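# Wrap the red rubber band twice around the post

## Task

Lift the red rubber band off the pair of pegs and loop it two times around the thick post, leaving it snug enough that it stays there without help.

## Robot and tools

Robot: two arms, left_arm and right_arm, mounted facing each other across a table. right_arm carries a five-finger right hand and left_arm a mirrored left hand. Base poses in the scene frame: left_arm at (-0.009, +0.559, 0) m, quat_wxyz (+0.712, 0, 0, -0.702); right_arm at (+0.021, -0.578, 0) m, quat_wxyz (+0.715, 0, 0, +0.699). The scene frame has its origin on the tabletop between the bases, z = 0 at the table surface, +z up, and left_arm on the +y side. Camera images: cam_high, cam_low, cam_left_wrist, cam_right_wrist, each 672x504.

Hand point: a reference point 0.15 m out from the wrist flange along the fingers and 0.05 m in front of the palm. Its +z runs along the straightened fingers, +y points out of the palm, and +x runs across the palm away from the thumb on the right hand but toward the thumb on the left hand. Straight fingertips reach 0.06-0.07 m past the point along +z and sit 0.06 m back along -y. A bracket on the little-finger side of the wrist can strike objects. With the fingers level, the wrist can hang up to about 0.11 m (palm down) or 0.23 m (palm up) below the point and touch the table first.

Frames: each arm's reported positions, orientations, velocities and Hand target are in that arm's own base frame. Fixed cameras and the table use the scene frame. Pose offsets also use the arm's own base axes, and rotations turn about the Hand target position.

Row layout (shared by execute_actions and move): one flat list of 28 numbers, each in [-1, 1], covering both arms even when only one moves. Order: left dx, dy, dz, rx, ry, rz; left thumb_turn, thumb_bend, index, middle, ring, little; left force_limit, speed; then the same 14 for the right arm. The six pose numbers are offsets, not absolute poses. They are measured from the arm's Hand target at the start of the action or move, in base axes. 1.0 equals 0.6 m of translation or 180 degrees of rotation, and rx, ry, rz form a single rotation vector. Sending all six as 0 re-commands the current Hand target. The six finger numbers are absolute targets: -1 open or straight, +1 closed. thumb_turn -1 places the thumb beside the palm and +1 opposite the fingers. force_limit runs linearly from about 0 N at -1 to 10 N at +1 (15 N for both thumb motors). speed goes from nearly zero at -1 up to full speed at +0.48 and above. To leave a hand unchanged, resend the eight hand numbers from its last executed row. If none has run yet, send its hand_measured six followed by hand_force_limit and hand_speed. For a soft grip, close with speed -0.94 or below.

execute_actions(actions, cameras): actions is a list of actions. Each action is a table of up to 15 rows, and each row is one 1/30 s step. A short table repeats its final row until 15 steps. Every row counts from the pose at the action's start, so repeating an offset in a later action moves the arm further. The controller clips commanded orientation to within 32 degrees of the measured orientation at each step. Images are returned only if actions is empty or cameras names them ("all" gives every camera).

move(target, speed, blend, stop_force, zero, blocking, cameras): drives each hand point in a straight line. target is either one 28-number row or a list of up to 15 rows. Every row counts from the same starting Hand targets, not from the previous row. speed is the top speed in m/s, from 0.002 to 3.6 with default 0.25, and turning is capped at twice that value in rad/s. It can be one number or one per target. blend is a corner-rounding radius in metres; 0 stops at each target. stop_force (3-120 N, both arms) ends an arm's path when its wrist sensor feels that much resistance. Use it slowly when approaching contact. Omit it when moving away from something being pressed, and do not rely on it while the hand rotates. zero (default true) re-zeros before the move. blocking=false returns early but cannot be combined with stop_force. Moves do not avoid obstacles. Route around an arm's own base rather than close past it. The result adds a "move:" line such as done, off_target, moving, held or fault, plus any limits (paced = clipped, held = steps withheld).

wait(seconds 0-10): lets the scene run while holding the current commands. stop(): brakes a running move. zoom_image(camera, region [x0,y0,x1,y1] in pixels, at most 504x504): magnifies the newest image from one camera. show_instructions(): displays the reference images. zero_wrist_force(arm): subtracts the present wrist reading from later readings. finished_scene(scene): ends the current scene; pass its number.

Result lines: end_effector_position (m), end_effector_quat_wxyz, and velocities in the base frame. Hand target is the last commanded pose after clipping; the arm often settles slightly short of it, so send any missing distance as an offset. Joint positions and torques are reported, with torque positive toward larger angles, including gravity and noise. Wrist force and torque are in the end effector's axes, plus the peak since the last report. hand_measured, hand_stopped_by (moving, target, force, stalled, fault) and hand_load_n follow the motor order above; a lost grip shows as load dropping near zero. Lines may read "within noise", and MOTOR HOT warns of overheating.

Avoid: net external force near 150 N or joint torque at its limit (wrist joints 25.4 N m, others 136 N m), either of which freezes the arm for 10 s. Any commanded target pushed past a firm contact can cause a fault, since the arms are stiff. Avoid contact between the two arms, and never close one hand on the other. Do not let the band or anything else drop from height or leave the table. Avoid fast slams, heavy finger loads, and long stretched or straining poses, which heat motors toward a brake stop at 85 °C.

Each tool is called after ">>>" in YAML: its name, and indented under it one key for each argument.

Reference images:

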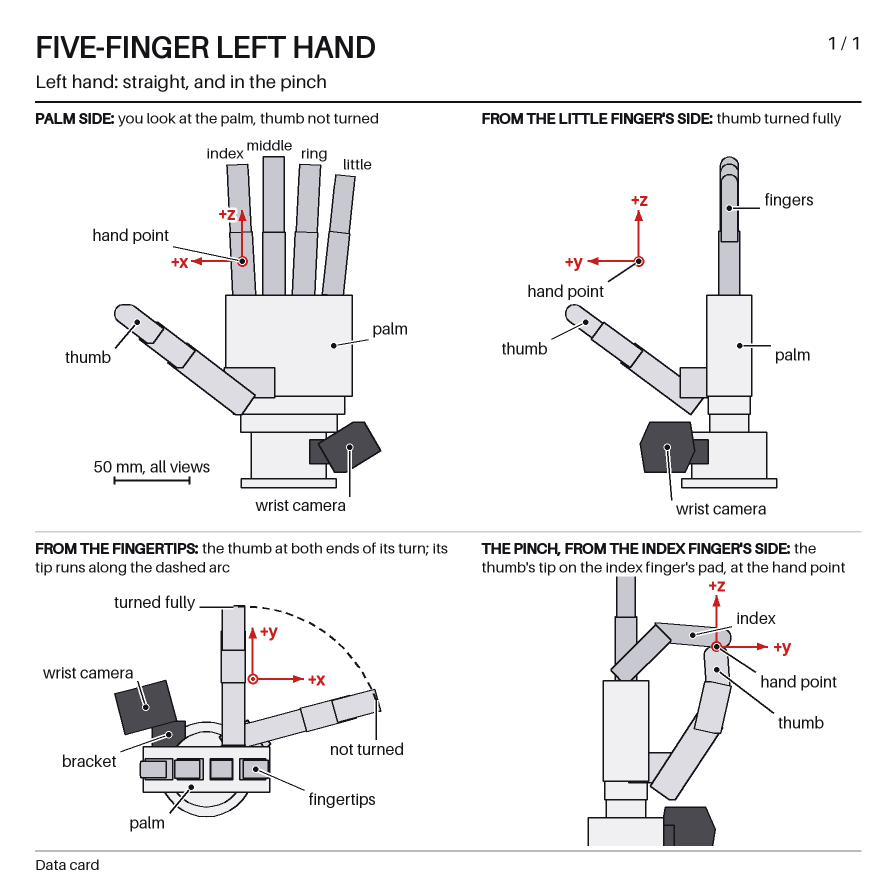

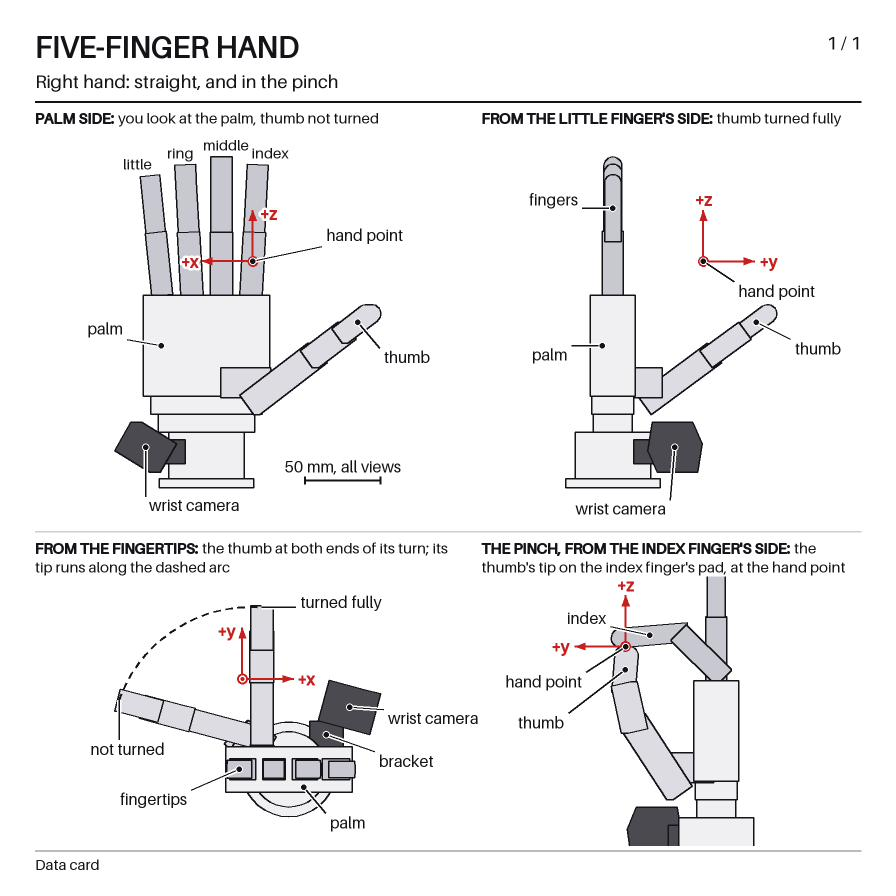

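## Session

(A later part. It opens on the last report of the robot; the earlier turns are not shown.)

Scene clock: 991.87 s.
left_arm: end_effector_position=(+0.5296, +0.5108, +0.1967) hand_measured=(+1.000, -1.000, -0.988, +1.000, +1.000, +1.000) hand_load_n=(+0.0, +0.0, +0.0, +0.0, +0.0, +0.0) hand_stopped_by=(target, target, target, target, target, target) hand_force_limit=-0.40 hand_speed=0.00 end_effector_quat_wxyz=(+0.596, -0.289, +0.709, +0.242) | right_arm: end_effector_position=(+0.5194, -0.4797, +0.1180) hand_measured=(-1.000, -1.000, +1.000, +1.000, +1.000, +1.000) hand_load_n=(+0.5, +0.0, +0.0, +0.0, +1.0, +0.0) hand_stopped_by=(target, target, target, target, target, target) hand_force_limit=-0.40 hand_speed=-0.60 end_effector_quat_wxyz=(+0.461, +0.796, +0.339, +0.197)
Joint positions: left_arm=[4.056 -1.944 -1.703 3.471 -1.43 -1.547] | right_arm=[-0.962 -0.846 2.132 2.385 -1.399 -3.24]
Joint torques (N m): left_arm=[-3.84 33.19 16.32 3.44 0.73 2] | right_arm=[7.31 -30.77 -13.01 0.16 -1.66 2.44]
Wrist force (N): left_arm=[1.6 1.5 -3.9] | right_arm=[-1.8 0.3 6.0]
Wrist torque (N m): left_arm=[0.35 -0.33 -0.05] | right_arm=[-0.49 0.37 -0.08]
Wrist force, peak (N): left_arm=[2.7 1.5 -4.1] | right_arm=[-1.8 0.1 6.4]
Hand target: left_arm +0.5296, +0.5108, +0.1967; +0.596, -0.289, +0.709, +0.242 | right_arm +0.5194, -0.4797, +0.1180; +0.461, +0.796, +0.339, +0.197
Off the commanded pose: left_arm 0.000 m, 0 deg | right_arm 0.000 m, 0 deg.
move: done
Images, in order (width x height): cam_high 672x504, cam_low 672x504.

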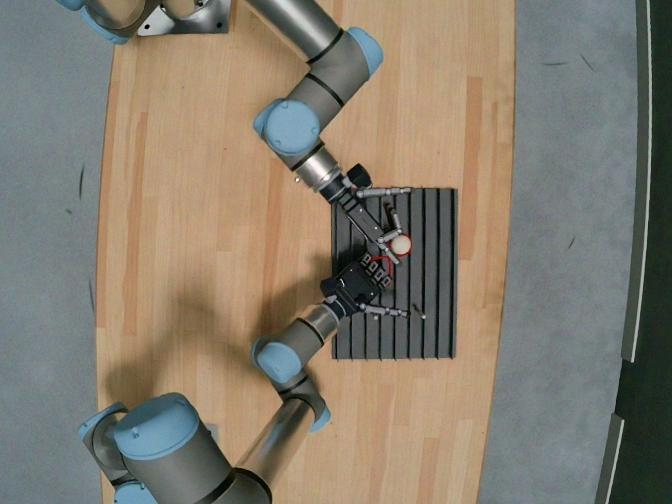

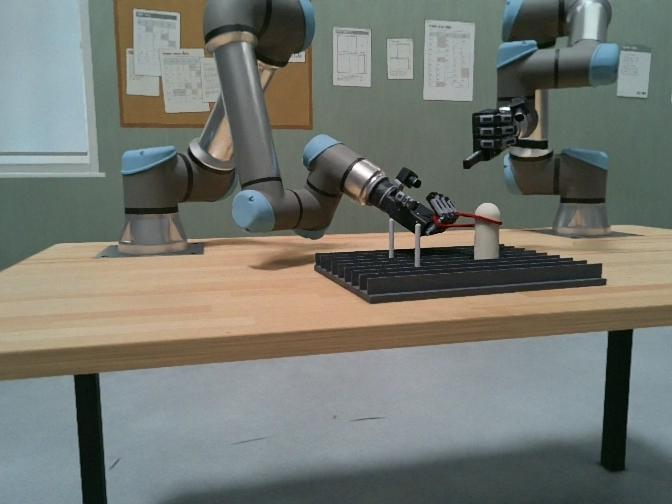

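>>> move:
  target: [0.0094,0.0023,-0.095,0,0,0,1,-1,-1,1,1,1,-0.4,0,0,0,0,0,0,0,-1,-1,1,1,1,1,-0.4,-0.6]
  speed: 0.06
  stop_force: 6
  cameras: ["cam_low","cam_high"]

>>> zoom_image:
  camera: "cam_high"
  region: [320, 200, 440, 320]

>>> zoom_image:
  camera: "cam_low"
  region: [420, 130, 580, 290]

Scene clock: 994.73 s.
left_arm: end_effector_position=(+0.5353, +0.5122, +0.1397) hand_measured=(+1.000, -1.000, -0.988, +1.000, +1.000, +1.000) hand_load_n=(+0.0, +0.0, +0.0, +0.0, +0.5, -0.5) hand_stopped_by=(target, target, target, target, target, target) hand_force_limit=-0.40 hand_speed=0.00 end_effector_quat_wxyz=(+0.596, -0.289, +0.709, +0.242) | right_arm: end_effector_position=(+0.5194, -0.4797, +0.1180) hand_measured=(-1.000, -1.000, +1.000, +1.000, +1.000, +1.000) hand_load_n=(+0.0, +0.0, +0.0, +0.0, +1.0, +0.0) hand_stopped_by=(target, target, target, target, target, target) hand_force_limit=-0.40 hand_speed=-0.60 end_effector_quat_wxyz=(+0.461, +0.796, +0.339, +0.197)
Joint positions: left_arm=[4.049 -2.028 -1.747 3.6 -1.438 -1.548] | right_arm=[-0.962 -0.846 2.132 2.385 -1.399 -3.24]
Joint torques (N m): left_arm=[8.83 40.13 32.13 1.32 1.58 -0.76] | right_arm=[8.06 -31.21 -12.37 -0.06 -1.73 2.42]
Wrist force (N): left_arm=[1.5 1.4 -4.2] | right_arm=[-1.7 0.3 5.9]
Wrist torque (N m): left_arm=[0.33 -0.33 -0.07] | right_arm=[-0.50 0.35 -0.08]
Wrist force, peak (N): left_arm=[1.5 1.6 -4.4] | right_arm=[-1.7 0.3 6.4]
Hand target: left_arm +0.5353, +0.5122, +0.1397; +0.596, -0.289, +0.709, +0.242 | right_arm +0.5194, -0.4797, +0.1180; +0.461, +0.796, +0.339, +0.197
Off the commanded pose: left_arm 0.000 m, 0 deg | right_arm 0.000 m, 0 deg.
move: done
Images, in order (width x height): cam_high 672x504, cam_low 672x504.

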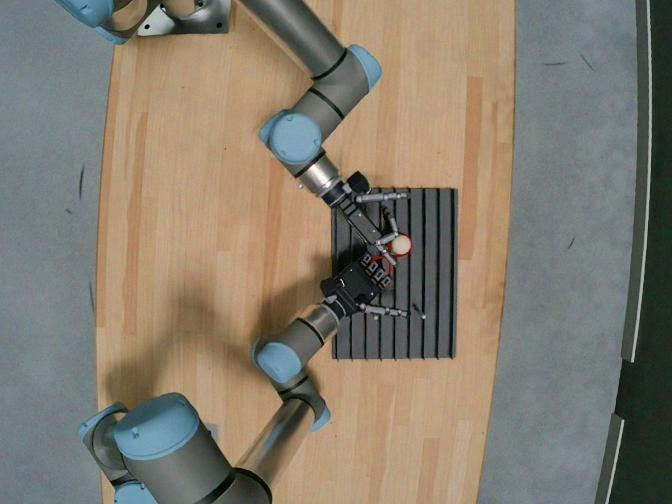

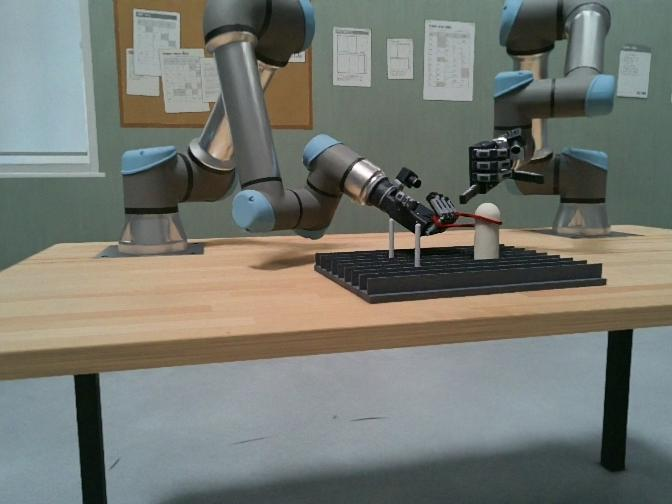

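Scaled by 4.200 from the camera's 672x504 image, which has a finer 960x720 frame.

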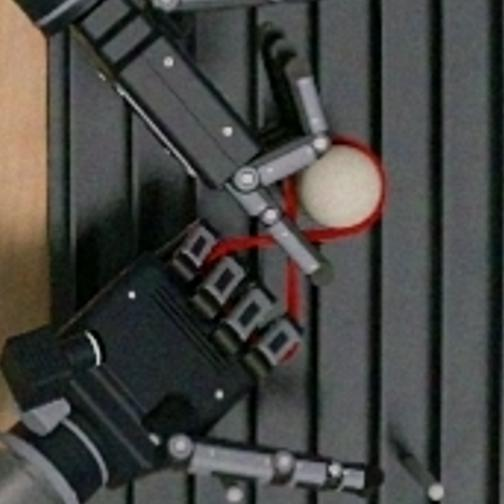

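Scaled by 3.150 from the camera's 672x504 image, which has a finer 960x720 frame.

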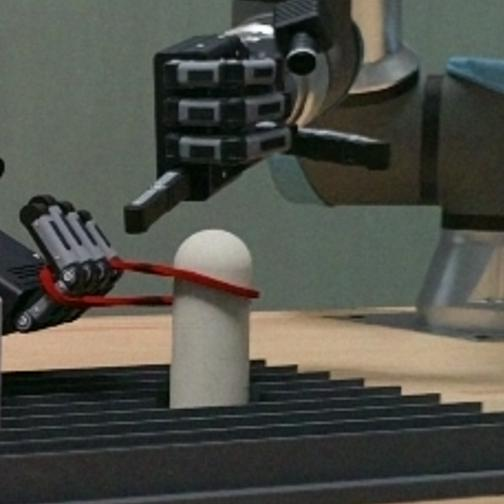

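>>> move:
  target: [0,0,-0.075,0,0,0,1,-1,-1,1,1,1,-0.4,0,0,0,0,0,0,0,-1,-1,1,1,1,1,-0.4,-0.6]
  speed: 0.03
  stop_force: 10
  cameras: ["cam_low","cam_high"]

>>> zoom_image:
  camera: "cam_high"
  region: [320, 200, 440, 320]

>>> zoom_image:
  camera: "cam_low"
  region: [420, 130, 580, 290]

Scene clock: 997.97 s.
left_arm: end_effector_position=(+0.5353, +0.5122, +0.0947) hand_measured=(+1.000, -1.000, -0.988, +1.000, +1.000, +1.000) hand_load_n=(+0.0, +0.0, +0.0, +0.0, +0.0, +0.0) hand_stopped_by=(target, target, target, target, target, target) hand_force_limit=-0.40 hand_speed=0.00 end_effector_quat_wxyz=(+0.596, -0.289, +0.709, +0.242) | right_arm: end_effector_position=(+0.5194, -0.4797, +0.1180) hand_measured=(-1.000, -1.000, +1.000, +1.000, +1.000, +1.000) hand_load_n=(+0.0, +0.0, +0.5, +0.0, +1.5, +0.0) hand_stopped_by=(target, target, target, target, target, target) hand_force_limit=-0.40 hand_speed=-0.60 end_effector_quat_wxyz=(+0.461, +0.796, +0.339, +0.197)
Joint positions: left_arm=[4.049 -2.096 -1.782 3.703 -1.438 -1.548] | right_arm=[-0.962 -0.846 2.132 2.385 -1.399 -3.24]
Joint torques (N m): left_arm=[7.2 43.61 26.49 -2.64 1.53 1.87] | right_arm=[7.85 -33.55 -13.11 -1.99 -1.65 2.24]
Wrist force (N): left_arm=[-4.2 1.0 -4.9] | right_arm=[-1.2 -2.5 6.7]
Wrist torque (N m): left_arm=[0.36 -0.50 -0.37] | right_arm=[-0.59 0.31 -0.17]
Wrist force, peak (N): left_arm=[-4.7 1.0 -4.9] | right_arm=[-1.5 -2.8 7.3]
Hand target: left_arm +0.5353, +0.5122, +0.0947; +0.596, -0.289, +0.709, +0.242 | right_arm +0.5194, -0.4797, +0.1180; +0.461, +0.796, +0.339, +0.197
Off the commanded pose: left_arm 0.000 m, 0 deg | right_arm 0.000 m, 0 deg.
move: done
Images, in order (width x height): cam_high 672x504, cam_low 672x504.

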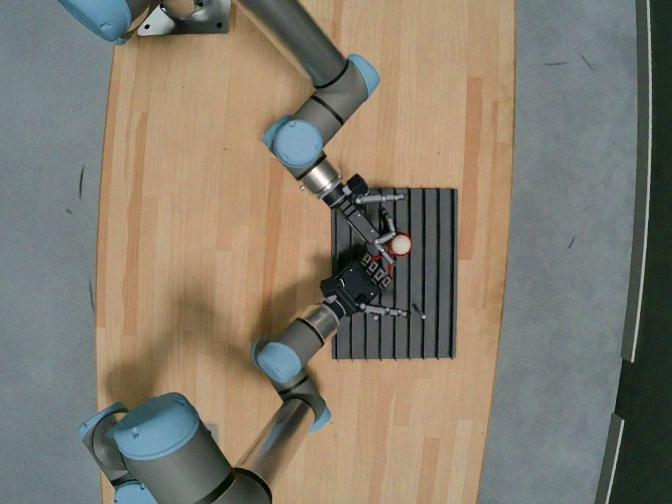

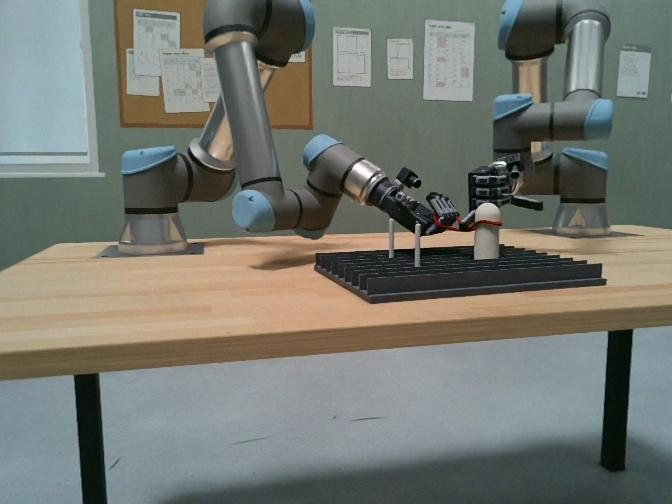

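Scaled by 4.200 from the camera's 672x504 image, which has a finer 960x720 frame.

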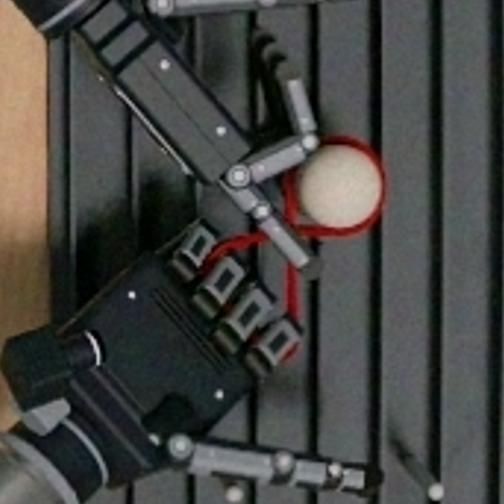

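Scaled by 3.150 from the camera's 672x504 image, which has a finer 960x720 frame.

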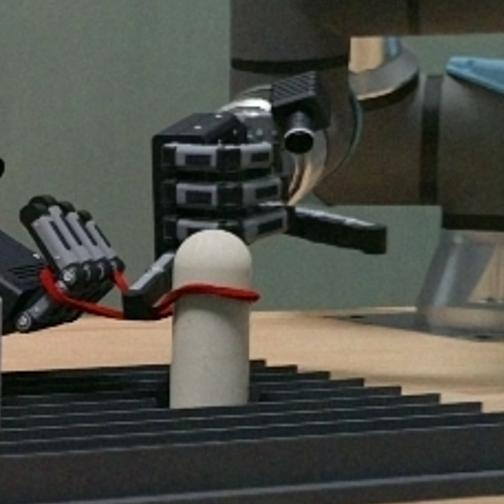

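>>> move:
  target: [0,0,-0.03,0,0,0,1,-1,-1,1,1,1,-0.4,0,0,0,0,0,0,0,-1,-1,1,1,1,1,-0.4,-0.6]
  speed: 0.02
  stop_force: 10
  cameras: ["cam_low","cam_high","cam_left_wrist"]

>>> zoom_image:
  camera: "cam_low"
  region: [420, 130, 580, 290]

Scene clock: 1000.83 s.
left_arm: end_effector_position=(+0.5353, +0.5122, +0.0767) hand_measured=(+1.000, -1.000, -0.988, +1.000, +1.000, +1.000) hand_load_n=(+0.0, +0.0, +0.5, +0.0, +0.0, +0.0) hand_stopped_by=(target, target, target, target, target, target) hand_force_limit=-0.40 hand_speed=0.00 end_effector_quat_wxyz=(+0.596, -0.289, +0.709, +0.242) | right_arm: end_effector_position=(+0.5194, -0.4797, +0.1180) hand_measured=(-1.000, -1.000, +1.000, +1.000, +1.000, +1.000) hand_load_n=(+0.0, +0.0, +1.0, +0.0, +1.5, +0.0) hand_stopped_by=(target, target, target, target, target, target) hand_force_limit=-0.40 hand_speed=-0.60 end_effector_quat_wxyz=(+0.461, +0.796, +0.339, +0.197)
Joint positions: left_arm=[4.049 -2.126 -1.793 3.743 -1.438 -1.548] | right_arm=[-0.962 -0.846 2.132 2.385 -1.399 -3.24]
Joint torques (N m): left_arm=[7.21 40.46 25.04 -3.38 1.28 1.79] | right_arm=[8.31 -41.75 -12.61 -5.56 -1.71 2.35]
Wrist force (N): left_arm=[-8.0 0.3 -5.4] | right_arm=[-1.3 -5.0 8.4]
Wrist torque (N m): left_arm=[0.41 -0.58 -0.63] | right_arm=[-0.69 0.31 -0.21]
Wrist force, peak (N): left_arm=[-8.6 0.4 -6.0] | right_arm=[-1.7 -5.3 9.3]
Hand target: left_arm +0.5353, +0.5122, +0.0767; +0.596, -0.289, +0.709, +0.242 | right_arm +0.5194, -0.4797, +0.1180; +0.461, +0.796, +0.339, +0.197
Off the commanded pose: left_arm 0.000 m, 0 deg | right_arm 0.000 m, 0 deg.
move: done
Images, in order (width x height): cam_high 672x504, cam_low 672x504, cam_left_wrist 672x504.

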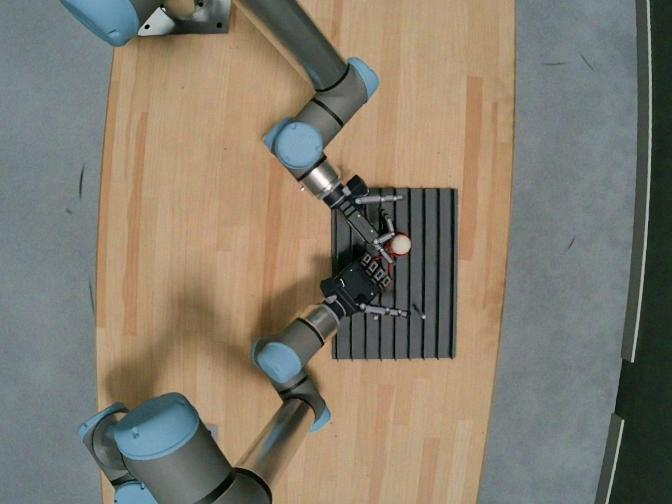

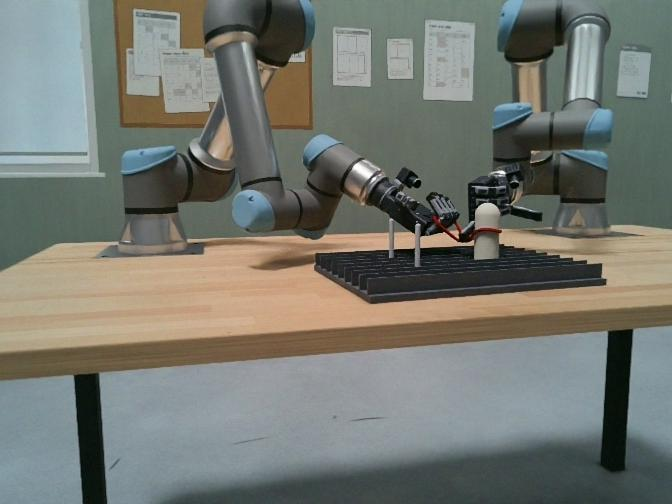

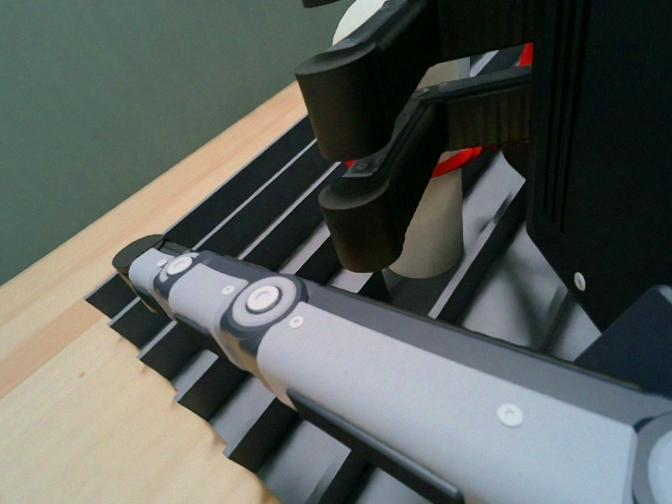

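Scaled by 3.150 from the camera's 672x504 image, which has a finer 960x720 frame.

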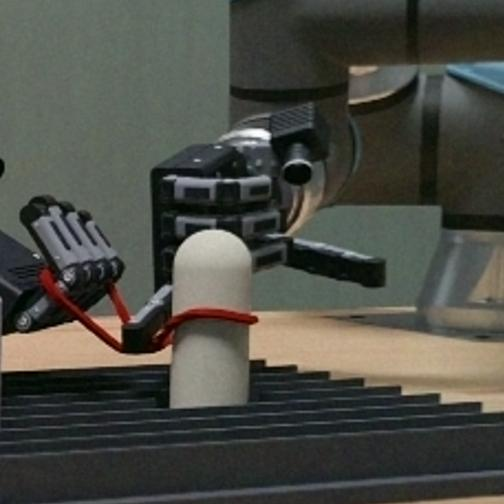

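>>> move:
  target: [-0.0058,-0.0058,0,0,0,0,0.35,-1,-1,1,1,1,-0.4,0,0,0,0,0,0,0,-1,-1,1,1,1,1,-0.4,-0.6]
  speed: 0.02

>>> move:
  target: [0,0,0,0,0,0,0.35,-1,-1,1,1,1,-0.4,0,-0.0105,-0.0245,0.031,0.1152,0.1205,0,-1,-1,1,1,1,1,-0.4,-0.6]
  speed: 0.04
  cameras: ["cam_low","cam_high","cam_right_wrist"]

>>> zoom_image:
  camera: "cam_low"
  region: [420, 130, 580, 290]

>>> zoom_image:
  camera: "cam_high"
  region: [320, 200, 440, 320]

Scene clock: 1006.97 s.
left_arm: end_effector_position=(+0.5317, +0.5087, +0.0767) hand_measured=(+0.350, -1.000, -0.988, +1.000, +1.000, +1.000) hand_load_n=(+0.0, +0.0, +1.0, +0.0, +0.0, +0.0) hand_stopped_by=(target, target, target, target, target, target) hand_force_limit=-0.40 hand_speed=0.00 end_effector_quat_wxyz=(+0.596, -0.289, +0.709, +0.242) | right_arm: end_effector_position=(+0.5194, -0.4797, +0.1180) hand_measured=(-1.000, -1.000, +1.000, +1.000, +1.000, +1.000) hand_load_n=(+0.0, +0.0, +1.0, +0.0, +1.5, +0.0) hand_stopped_by=(target, target, target, target, target, target) hand_force_limit=-0.40 hand_speed=-0.60 end_effector_quat_wxyz=(+0.461, +0.796, +0.339, +0.197)
Joint positions: left_arm=[4.05 -2.117 -1.809 3.75 -1.436 -1.548] | right_arm=[-0.962 -0.846 2.132 2.385 -1.399 -3.24]
Joint torques (N m): left_arm=[8.19 28.63 21.38 -0.95 1.44 2.12] | right_arm=[7.1 -47.6 -12.72 -7.34 -1.72 2.3]
Wrist force (N): left_arm=[-8.3 0.3 -3.0] | right_arm=[-0.4 -5.1 8.4]
Wrist torque (N m): left_arm=[0.32 -0.63 -0.68] | right_arm=[-0.71 0.32 -0.17]
Wrist force, peak (N): left_arm=[-8.5 0.4 -5.5] | right_arm=[-1.2 -5.1 8.7]
Hand target: left_arm +0.5318, +0.5087, +0.0767; +0.596, -0.289, +0.709, +0.242 | right_arm +0.5194, -0.4797, +0.1180; +0.461, +0.796, +0.339, +0.197
Off the commanded pose: left_arm 0.000 m, 0 deg | right_arm 0.000 m, 0 deg.
move: done

Scene clock: 1013.83 s.
left_arm: end_effector_position=(+0.5318, +0.5088, +0.0767) hand_measured=(+0.350, -1.000, -0.988, +1.000, +1.000, +1.000) hand_load_n=(+0.0, +0.0, +1.0, +0.0, +0.0, +0.0) hand_stopped_by=(target, target, target, target, target, target) hand_force_limit=-0.40 hand_speed=0.00 end_effector_quat_wxyz=(+0.596, -0.289, +0.709, +0.242) | right_arm: end_effector_position=(+0.5131, -0.4944, +0.1368) hand_measured=(-1.000, -1.000, +1.000, +1.000, +1.000, +1.000) hand_load_n=(+0.0, +0.0, +2.5, +0.0, +2.0, +0.0) hand_stopped_by=(target, target, target, target, target, target) hand_force_limit=-0.40 hand_speed=-0.60 end_effector_quat_wxyz=(+0.239, +0.888, +0.379, +0.102)
Joint positions: left_arm=[4.05 -2.117 -1.808 3.75 -1.436 -1.548] | right_arm=[-0.962 -1.184 1.989 3.39 -1.472 -3.313]
Joint torques (N m): left_arm=[-4.19 26.66 16.84 -3.81 -2.32 -0.32] | right_arm=[5.15 -33.95 -14.05 -8.54 -0.05 -1.3]
Wrist force (N): left_arm=[-15.0 0.1 -1.3] | right_arm=[2.8 -1.9 14.5]
Wrist torque (N m): left_arm=[0.25 -0.85 -1.11] | right_arm=[-0.71 0.15 -0.01]
Wrist force, peak (N): left_arm=[-15.2 -0.2 -1.5] | right_arm=[2.7 -2.2 14.7]
Hand target: left_arm +0.5318, +0.5087, +0.0767; +0.596, -0.289, +0.709, +0.242 | right_arm +0.5131, -0.4944, +0.1366; +0.239, +0.888, +0.379, +0.102
Off the commanded pose: left_arm 0.000 m, 0 deg | right_arm 0.000 m, 0 deg.
move: done
Images, in order (width x height): cam_high 672x504, cam_low 672x504, cam_right_wrist 672x504.

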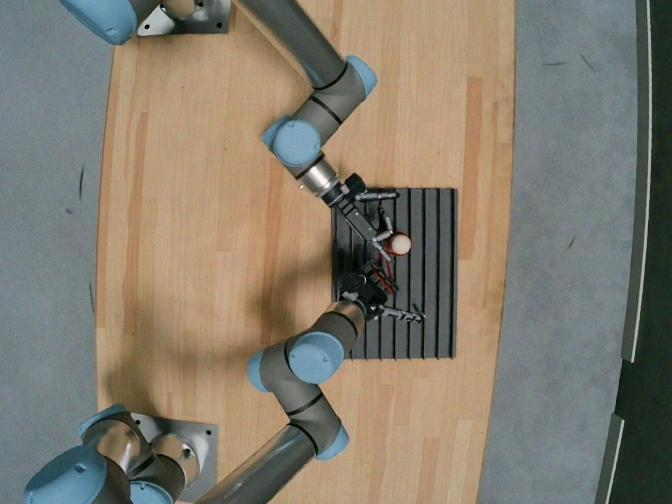

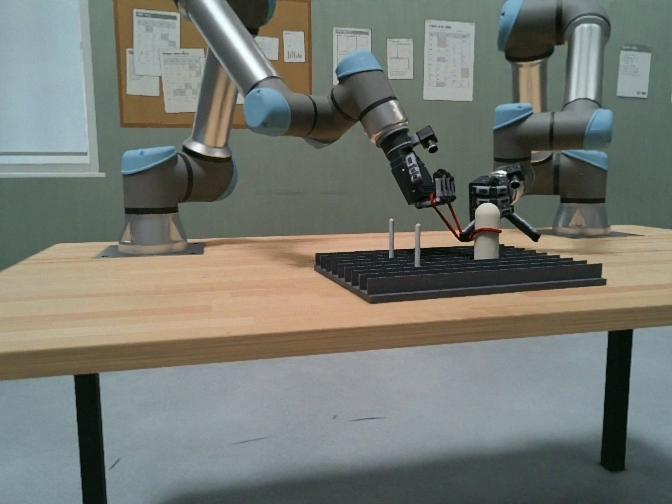

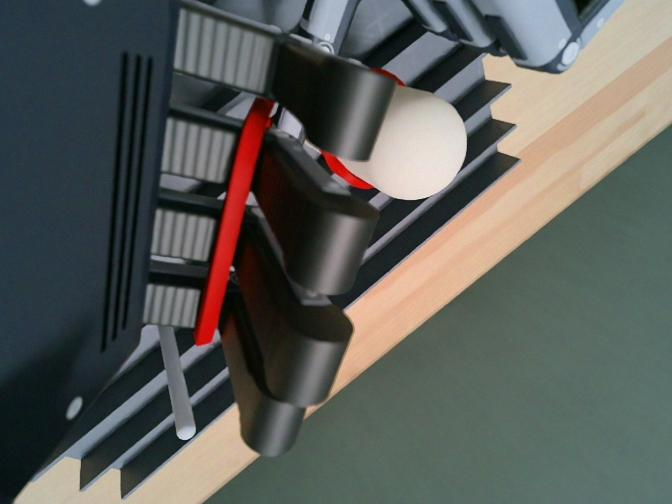

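Scaled by 3.150 from the camera's 672x504 image, which has a finer 960x720 frame.

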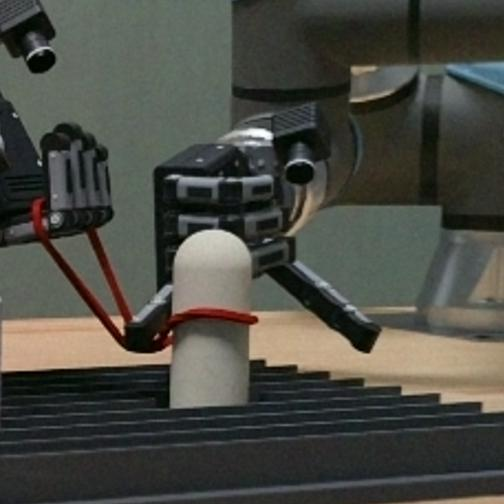

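Scaled by 4.200 from the camera's 672x504 image, which has a finer 960x720 frame.

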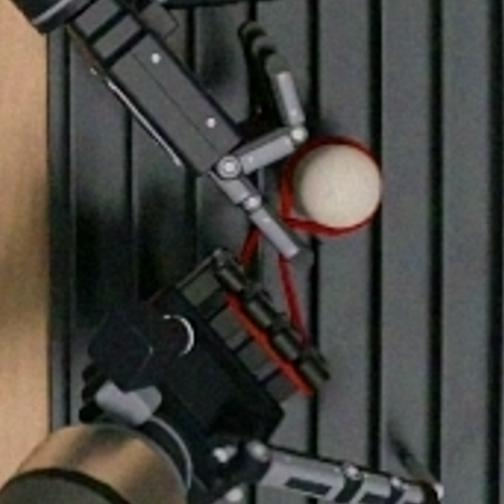

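>>> move:
  target: [0,0,0,0,0,0,0.35,-1,-1,1,1,1,-0.4,0,0.0163,-0.0063,0.02,0.1152,0.1205,0,-1,-1,1,1,1,1,-0.4,-0.6]
  speed: 0.04
  cameras: ["cam_low","cam_high","cam_right_wrist"]

>>> zoom_image:
  camera: "cam_low"
  region: [420, 130, 580, 290]

>>> zoom_image:
  camera: "cam_high"
  region: [320, 200, 440, 320]

Scene clock: 1021.77 s.
left_arm: end_effector_position=(+0.5318, +0.5088, +0.0767) hand_measured=(+0.350, -1.000, -0.988, +1.000, +1.000, +1.000) hand_load_n=(+0.0, +0.0, -1.0, +0.0, +0.0, +0.0) hand_stopped_by=(target, target, target, target, target, target) hand_force_limit=-0.40 hand_speed=0.00 end_effector_quat_wxyz=(+0.596, -0.289, +0.709, +0.242) | right_arm: end_effector_position=(+0.5229, -0.4981, +0.1485) hand_measured=(-1.000, -1.000, +1.000, +1.000, +1.000, +1.000) hand_load_n=(+0.0, +0.0, +3.0, +0.0, +3.0, +0.0) hand_stopped_by=(target, target, target, target, target, target) hand_force_limit=-0.40 hand_speed=-0.60 end_effector_quat_wxyz=(+0.001, +0.920, +0.392, +0.000)
Joint positions: left_arm=[4.05 -2.117 -1.808 3.75 -1.436 -1.548] | right_arm=[-0.917 -1.12 1.503 4.327 -1.571 -3.294]
Joint torques (N m): left_arm=[-4.65 25.31 11.07 -3.8 -1.4 -1.4] | right_arm=[1.29 -59.75 -21.59 -7.26 -0.46 1.82]
Wrist force (N): left_arm=[-19.7 2.0 -3.3] | right_arm=[1.5 4.0 17.7]
Wrist torque (N m): left_arm=[0.26 -0.92 -1.39] | right_arm=[-0.48 0.10 -0.13]
Wrist force, peak (N): left_arm=[-19.9 1.8 -2.9] | right_arm=[1.6 3.2 18.2]
Hand target: left_arm +0.5318, +0.5087, +0.0767; +0.596, -0.289, +0.709, +0.242 | right_arm +0.5229, -0.4982, +0.1486; +0.001, +0.920, +0.392, +0.000
Off the commanded pose: left_arm 0.000 m, 0 deg | right_arm 0.000 m, 0 deg.
move: done
Images, in order (width x height): cam_high 672x504, cam_low 672x504, cam_right_wrist 672x504.

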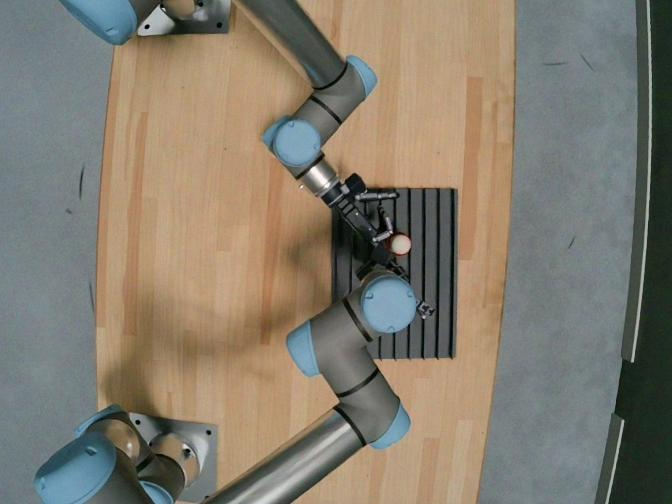

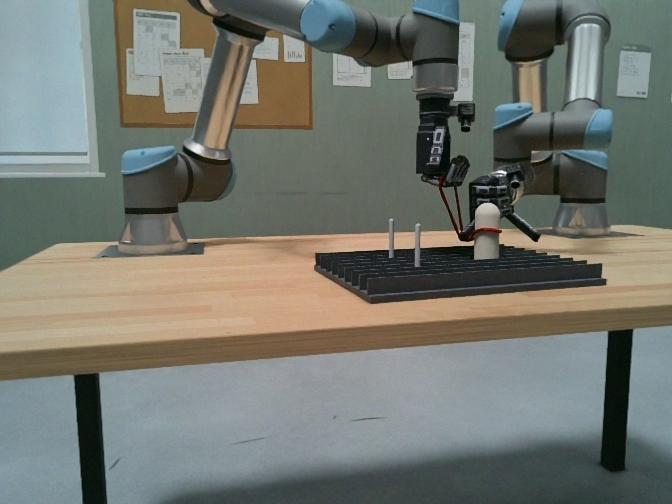

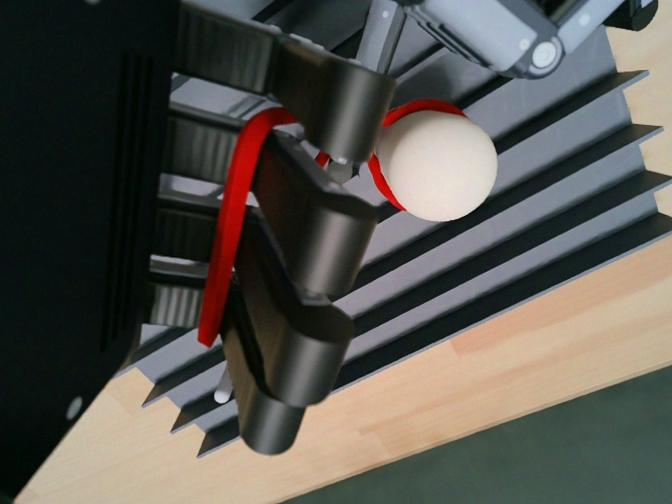

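Scaled by 3.150 from the camera's 672x504 image, which has a finer 960x720 frame.

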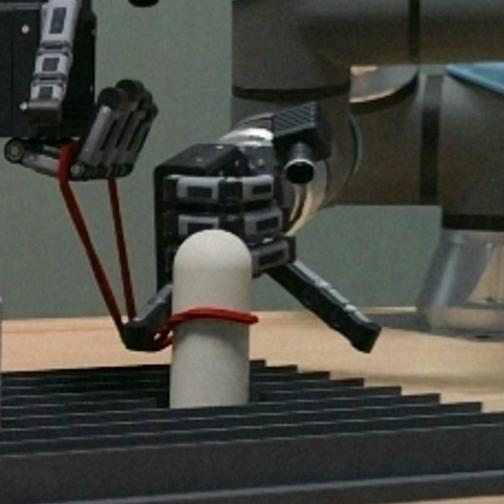

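Scaled by 4.200 from the camera's 672x504 image, which has a finer 960x720 frame.

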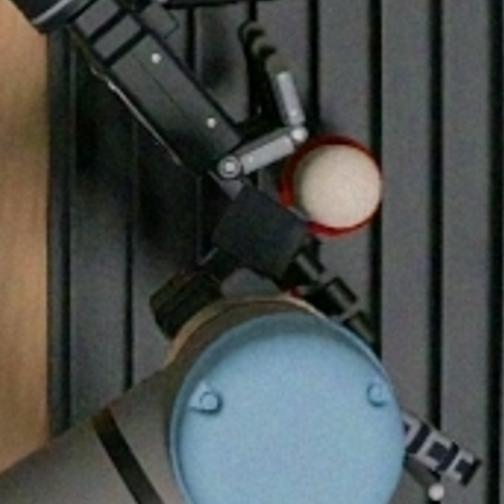

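>>> move:
  target:
    - [0,0,0,0,0,0,0.35,-1,-1,1,1,1,-0.4,0,0.0458,-0.0485,0,0,0,0,-1,-1,1,1,1,1,-0.4,-0.6]
    - [0,0,0,0,0,0,0.35,-1,-1,1,1,1,-0.4,0,0.0917,-0.097,0,0,0,0,-1,-1,1,1,1,1,-0.4,-0.6]
  speed: 0.04
  blend: 0.005
  cameras: ["cam_low","cam_high","cam_right_wrist"]

>>> zoom_image:
  camera: "cam_low"
  region: [420, 130, 580, 290]

>>> zoom_image:
  camera: "cam_right_wrist"
  region: [150, 50, 550, 450]

Scene clock: 1025.43 s.
left_arm: end_effector_position=(+0.5318, +0.5088, +0.0767) hand_measured=(+0.350, -1.000, -0.988, +1.000, +1.000, +1.000) hand_load_n=(+0.0, +0.0, -10.0, +0.0, +0.0, +0.0) hand_stopped_by=(target, target, target, target, target, target) hand_force_limit=-0.40 hand_speed=0.00 end_effector_quat_wxyz=(+0.596, -0.289, +0.709, +0.242) | right_arm: end_effector_position=(+0.5779, -0.5563, +0.1485) hand_measured=(-1.000, -1.000, +1.000, +1.000, +1.000, +1.000) hand_load_n=(+0.0, +0.0, +2.0, +0.5, +2.0, +0.0) hand_stopped_by=(target, target, target, target, target, target) hand_force_limit=-0.40 hand_speed=-0.60 end_effector_quat_wxyz=(+0.001, +0.920, +0.392, +0.000)
Joint positions: left_arm=[4.05 -2.117 -1.808 3.75 -1.436 -1.548] | right_arm=[-0.905 -0.934 1.208 4.437 -1.571 -3.283]
Joint torques (N m): left_arm=[-4.01 24.96 8.14 -4.16 2.07 -1.39] | right_arm=[2.18 -68.09 -27.29 -10.26 -2.66 1.64]
Wrist force (N): left_arm=[-19.9 13.8 -2.5] | right_arm=[2.4 -8.9 18.0]
Wrist torque (N m): left_arm=[-0.14 -0.91 -1.45] | right_arm=[-1.01 0.04 -0.25]
Wrist force, peak (N): left_arm=[-19.9 13.8 -2.7] | right_arm=[2.3 -8.9 18.2]
Hand target: left_arm +0.5318, +0.5087, +0.0767; +0.596, -0.289, +0.709, +0.242 | right_arm +0.5779, -0.5564, +0.1486; +0.001, +0.920, +0.392, +0.000
Off the commanded pose: left_arm 0.000 m, 0 deg | right_arm 0.000 m, 0 deg.
move: done
Images, in order (width x height): cam_high 672x504, cam_low 672x504, cam_right_wrist 672x504.

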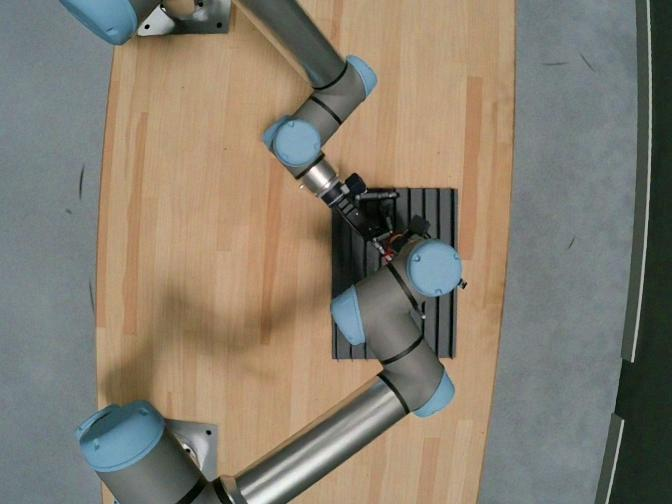

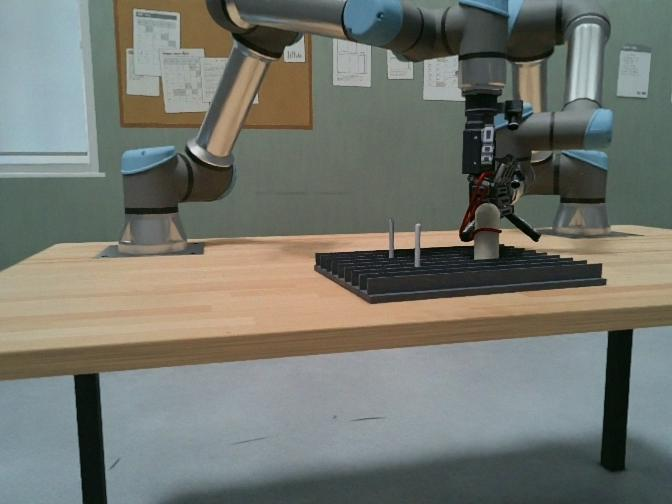

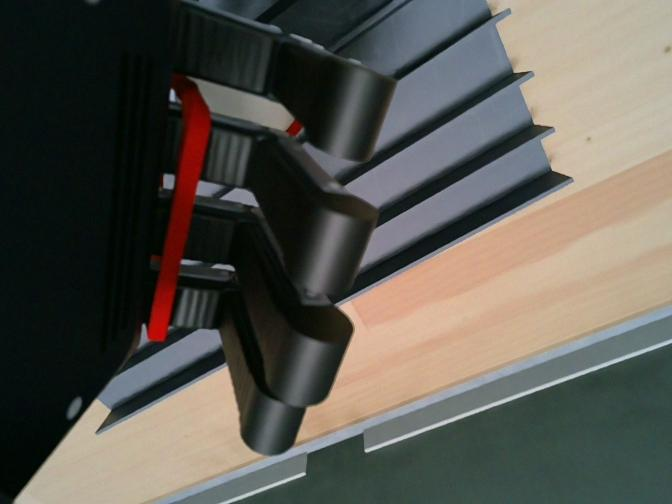

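Scaled by 3.150 from the camera's 672x504 image, which has a finer 960x720 frame.

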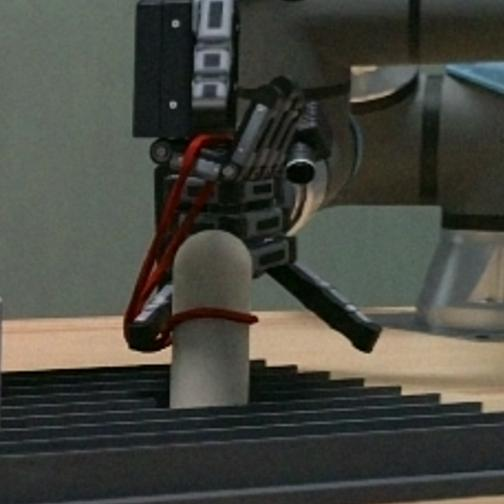

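Scaled by 1.260 from the camera's 672x504 image, which has a finer 960x720 frame.

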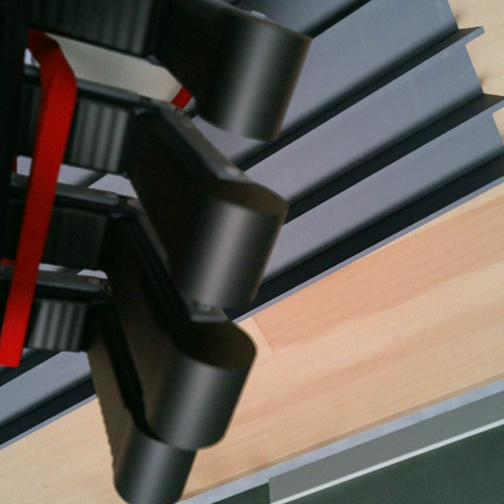

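>>> move:
  target: [0,0,0,0,0,0,0.35,-1,-1,1,1,1,-0.4,0,0.05,-0.02,0,0,0,0,-1,-1,1,1,1,1,-0.4,-0.6]
  speed: 0.04
  cameras: ["cam_low","cam_high","cam_right_wrist"]

>>> zoom_image:
  camera: "cam_low"
  region: [440, 130, 580, 270]

>>> zoom_image:
  camera: "cam_high"
  region: [340, 200, 440, 300]

Scene clock: 1027.60 s.
left_arm: end_effector_position=(+0.5318, +0.5088, +0.0767) hand_measured=(+0.350, -1.000, -0.986, +1.000, +1.000, +1.000) hand_load_n=(+0.5, +0.0, -12.5, +0.0, +0.0, +0.0) hand_stopped_by=(target, target, target, target, target, target) hand_force_limit=-0.40 hand_speed=0.00 end_effector_quat_wxyz=(+0.596, -0.289, +0.709, +0.242) | right_arm: end_effector_position=(+0.6080, -0.5682, +0.1486) hand_measured=(-1.000, -1.000, +1.000, +1.000, +1.000, +1.000) hand_load_n=(+0.0, -0.5, +2.5, +0.0, +1.5, +0.0) hand_stopped_by=(target, target, target, target, target, target) hand_force_limit=-0.40 hand_speed=-0.60 end_effector_quat_wxyz=(+0.001, +0.920, +0.392, +0.000)
Joint positions: left_arm=[4.05 -2.117 -1.808 3.75 -1.436 -1.548] | right_arm=[-0.884 -0.857 1.076 4.491 -1.571 -3.261]
Joint torques (N m): left_arm=[-4.79 26.32 5.88 -4.01 5.68 -1.26] | right_arm=[-13.56 -66.85 -35.87 -11.12 -2.16 -2.66]
Wrist force (N): left_arm=[-19.9 17.3 -4.0] | right_arm=[0.0 -15.1 17.3]
Wrist torque (N m): left_arm=[-0.16 -0.91 -1.48] | right_arm=[-1.20 0.09 -0.47]
Wrist force, peak (N): left_arm=[-20.2 17.5 -3.9] | right_arm=[0.1 -15.8 17.7]
Hand target: left_arm +0.5318, +0.5087, +0.0767; +0.596, -0.289, +0.709, +0.242 | right_arm +0.6079, -0.5684, +0.1486; +0.001, +0.920, +0.392, +0.000
Off the commanded pose: left_arm 0.000 m, 0 deg | right_arm 0.000 m, 0 deg.
move: done
Images, in order (width x height): cam_high 672x504, cam_low 672x504, cam_right_wrist 672x504.

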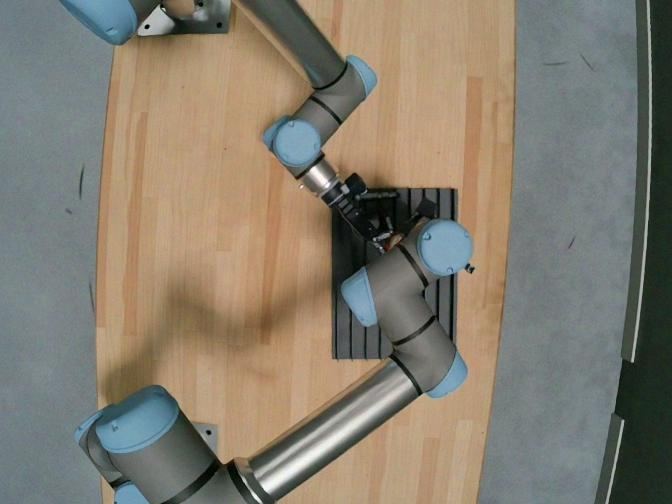

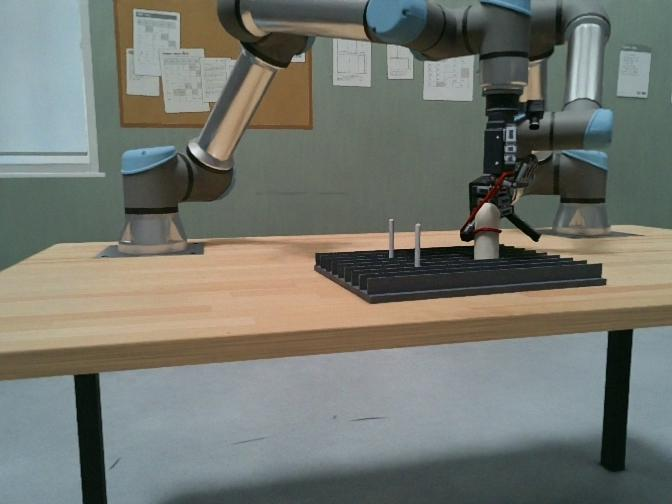

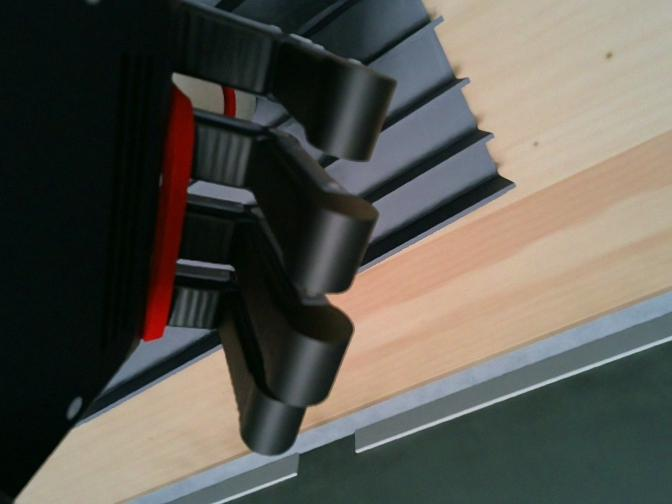

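Scaled by 3.600 from the camera's 672x504 image, which has a finer 960x720 frame.

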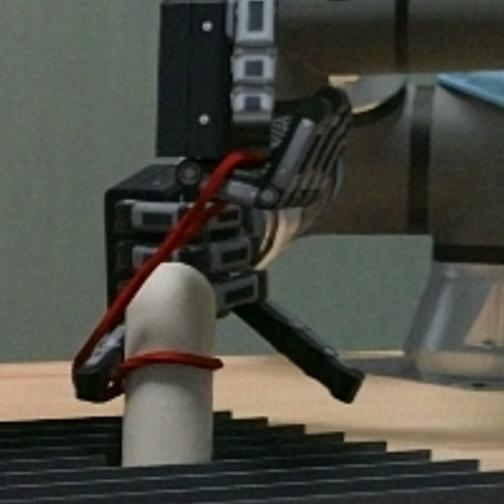

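Scaled by 5.040 from the camera's 672x504 image, which has a finer 960x720 frame.

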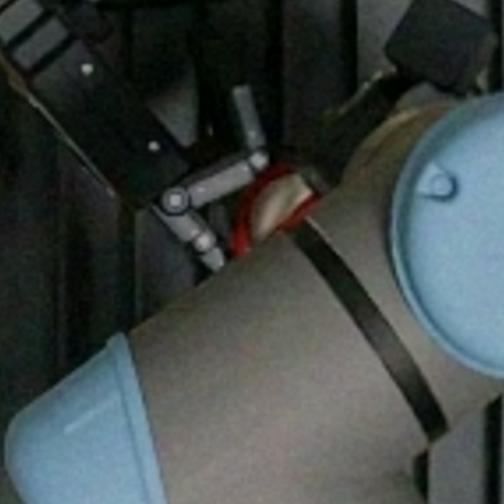

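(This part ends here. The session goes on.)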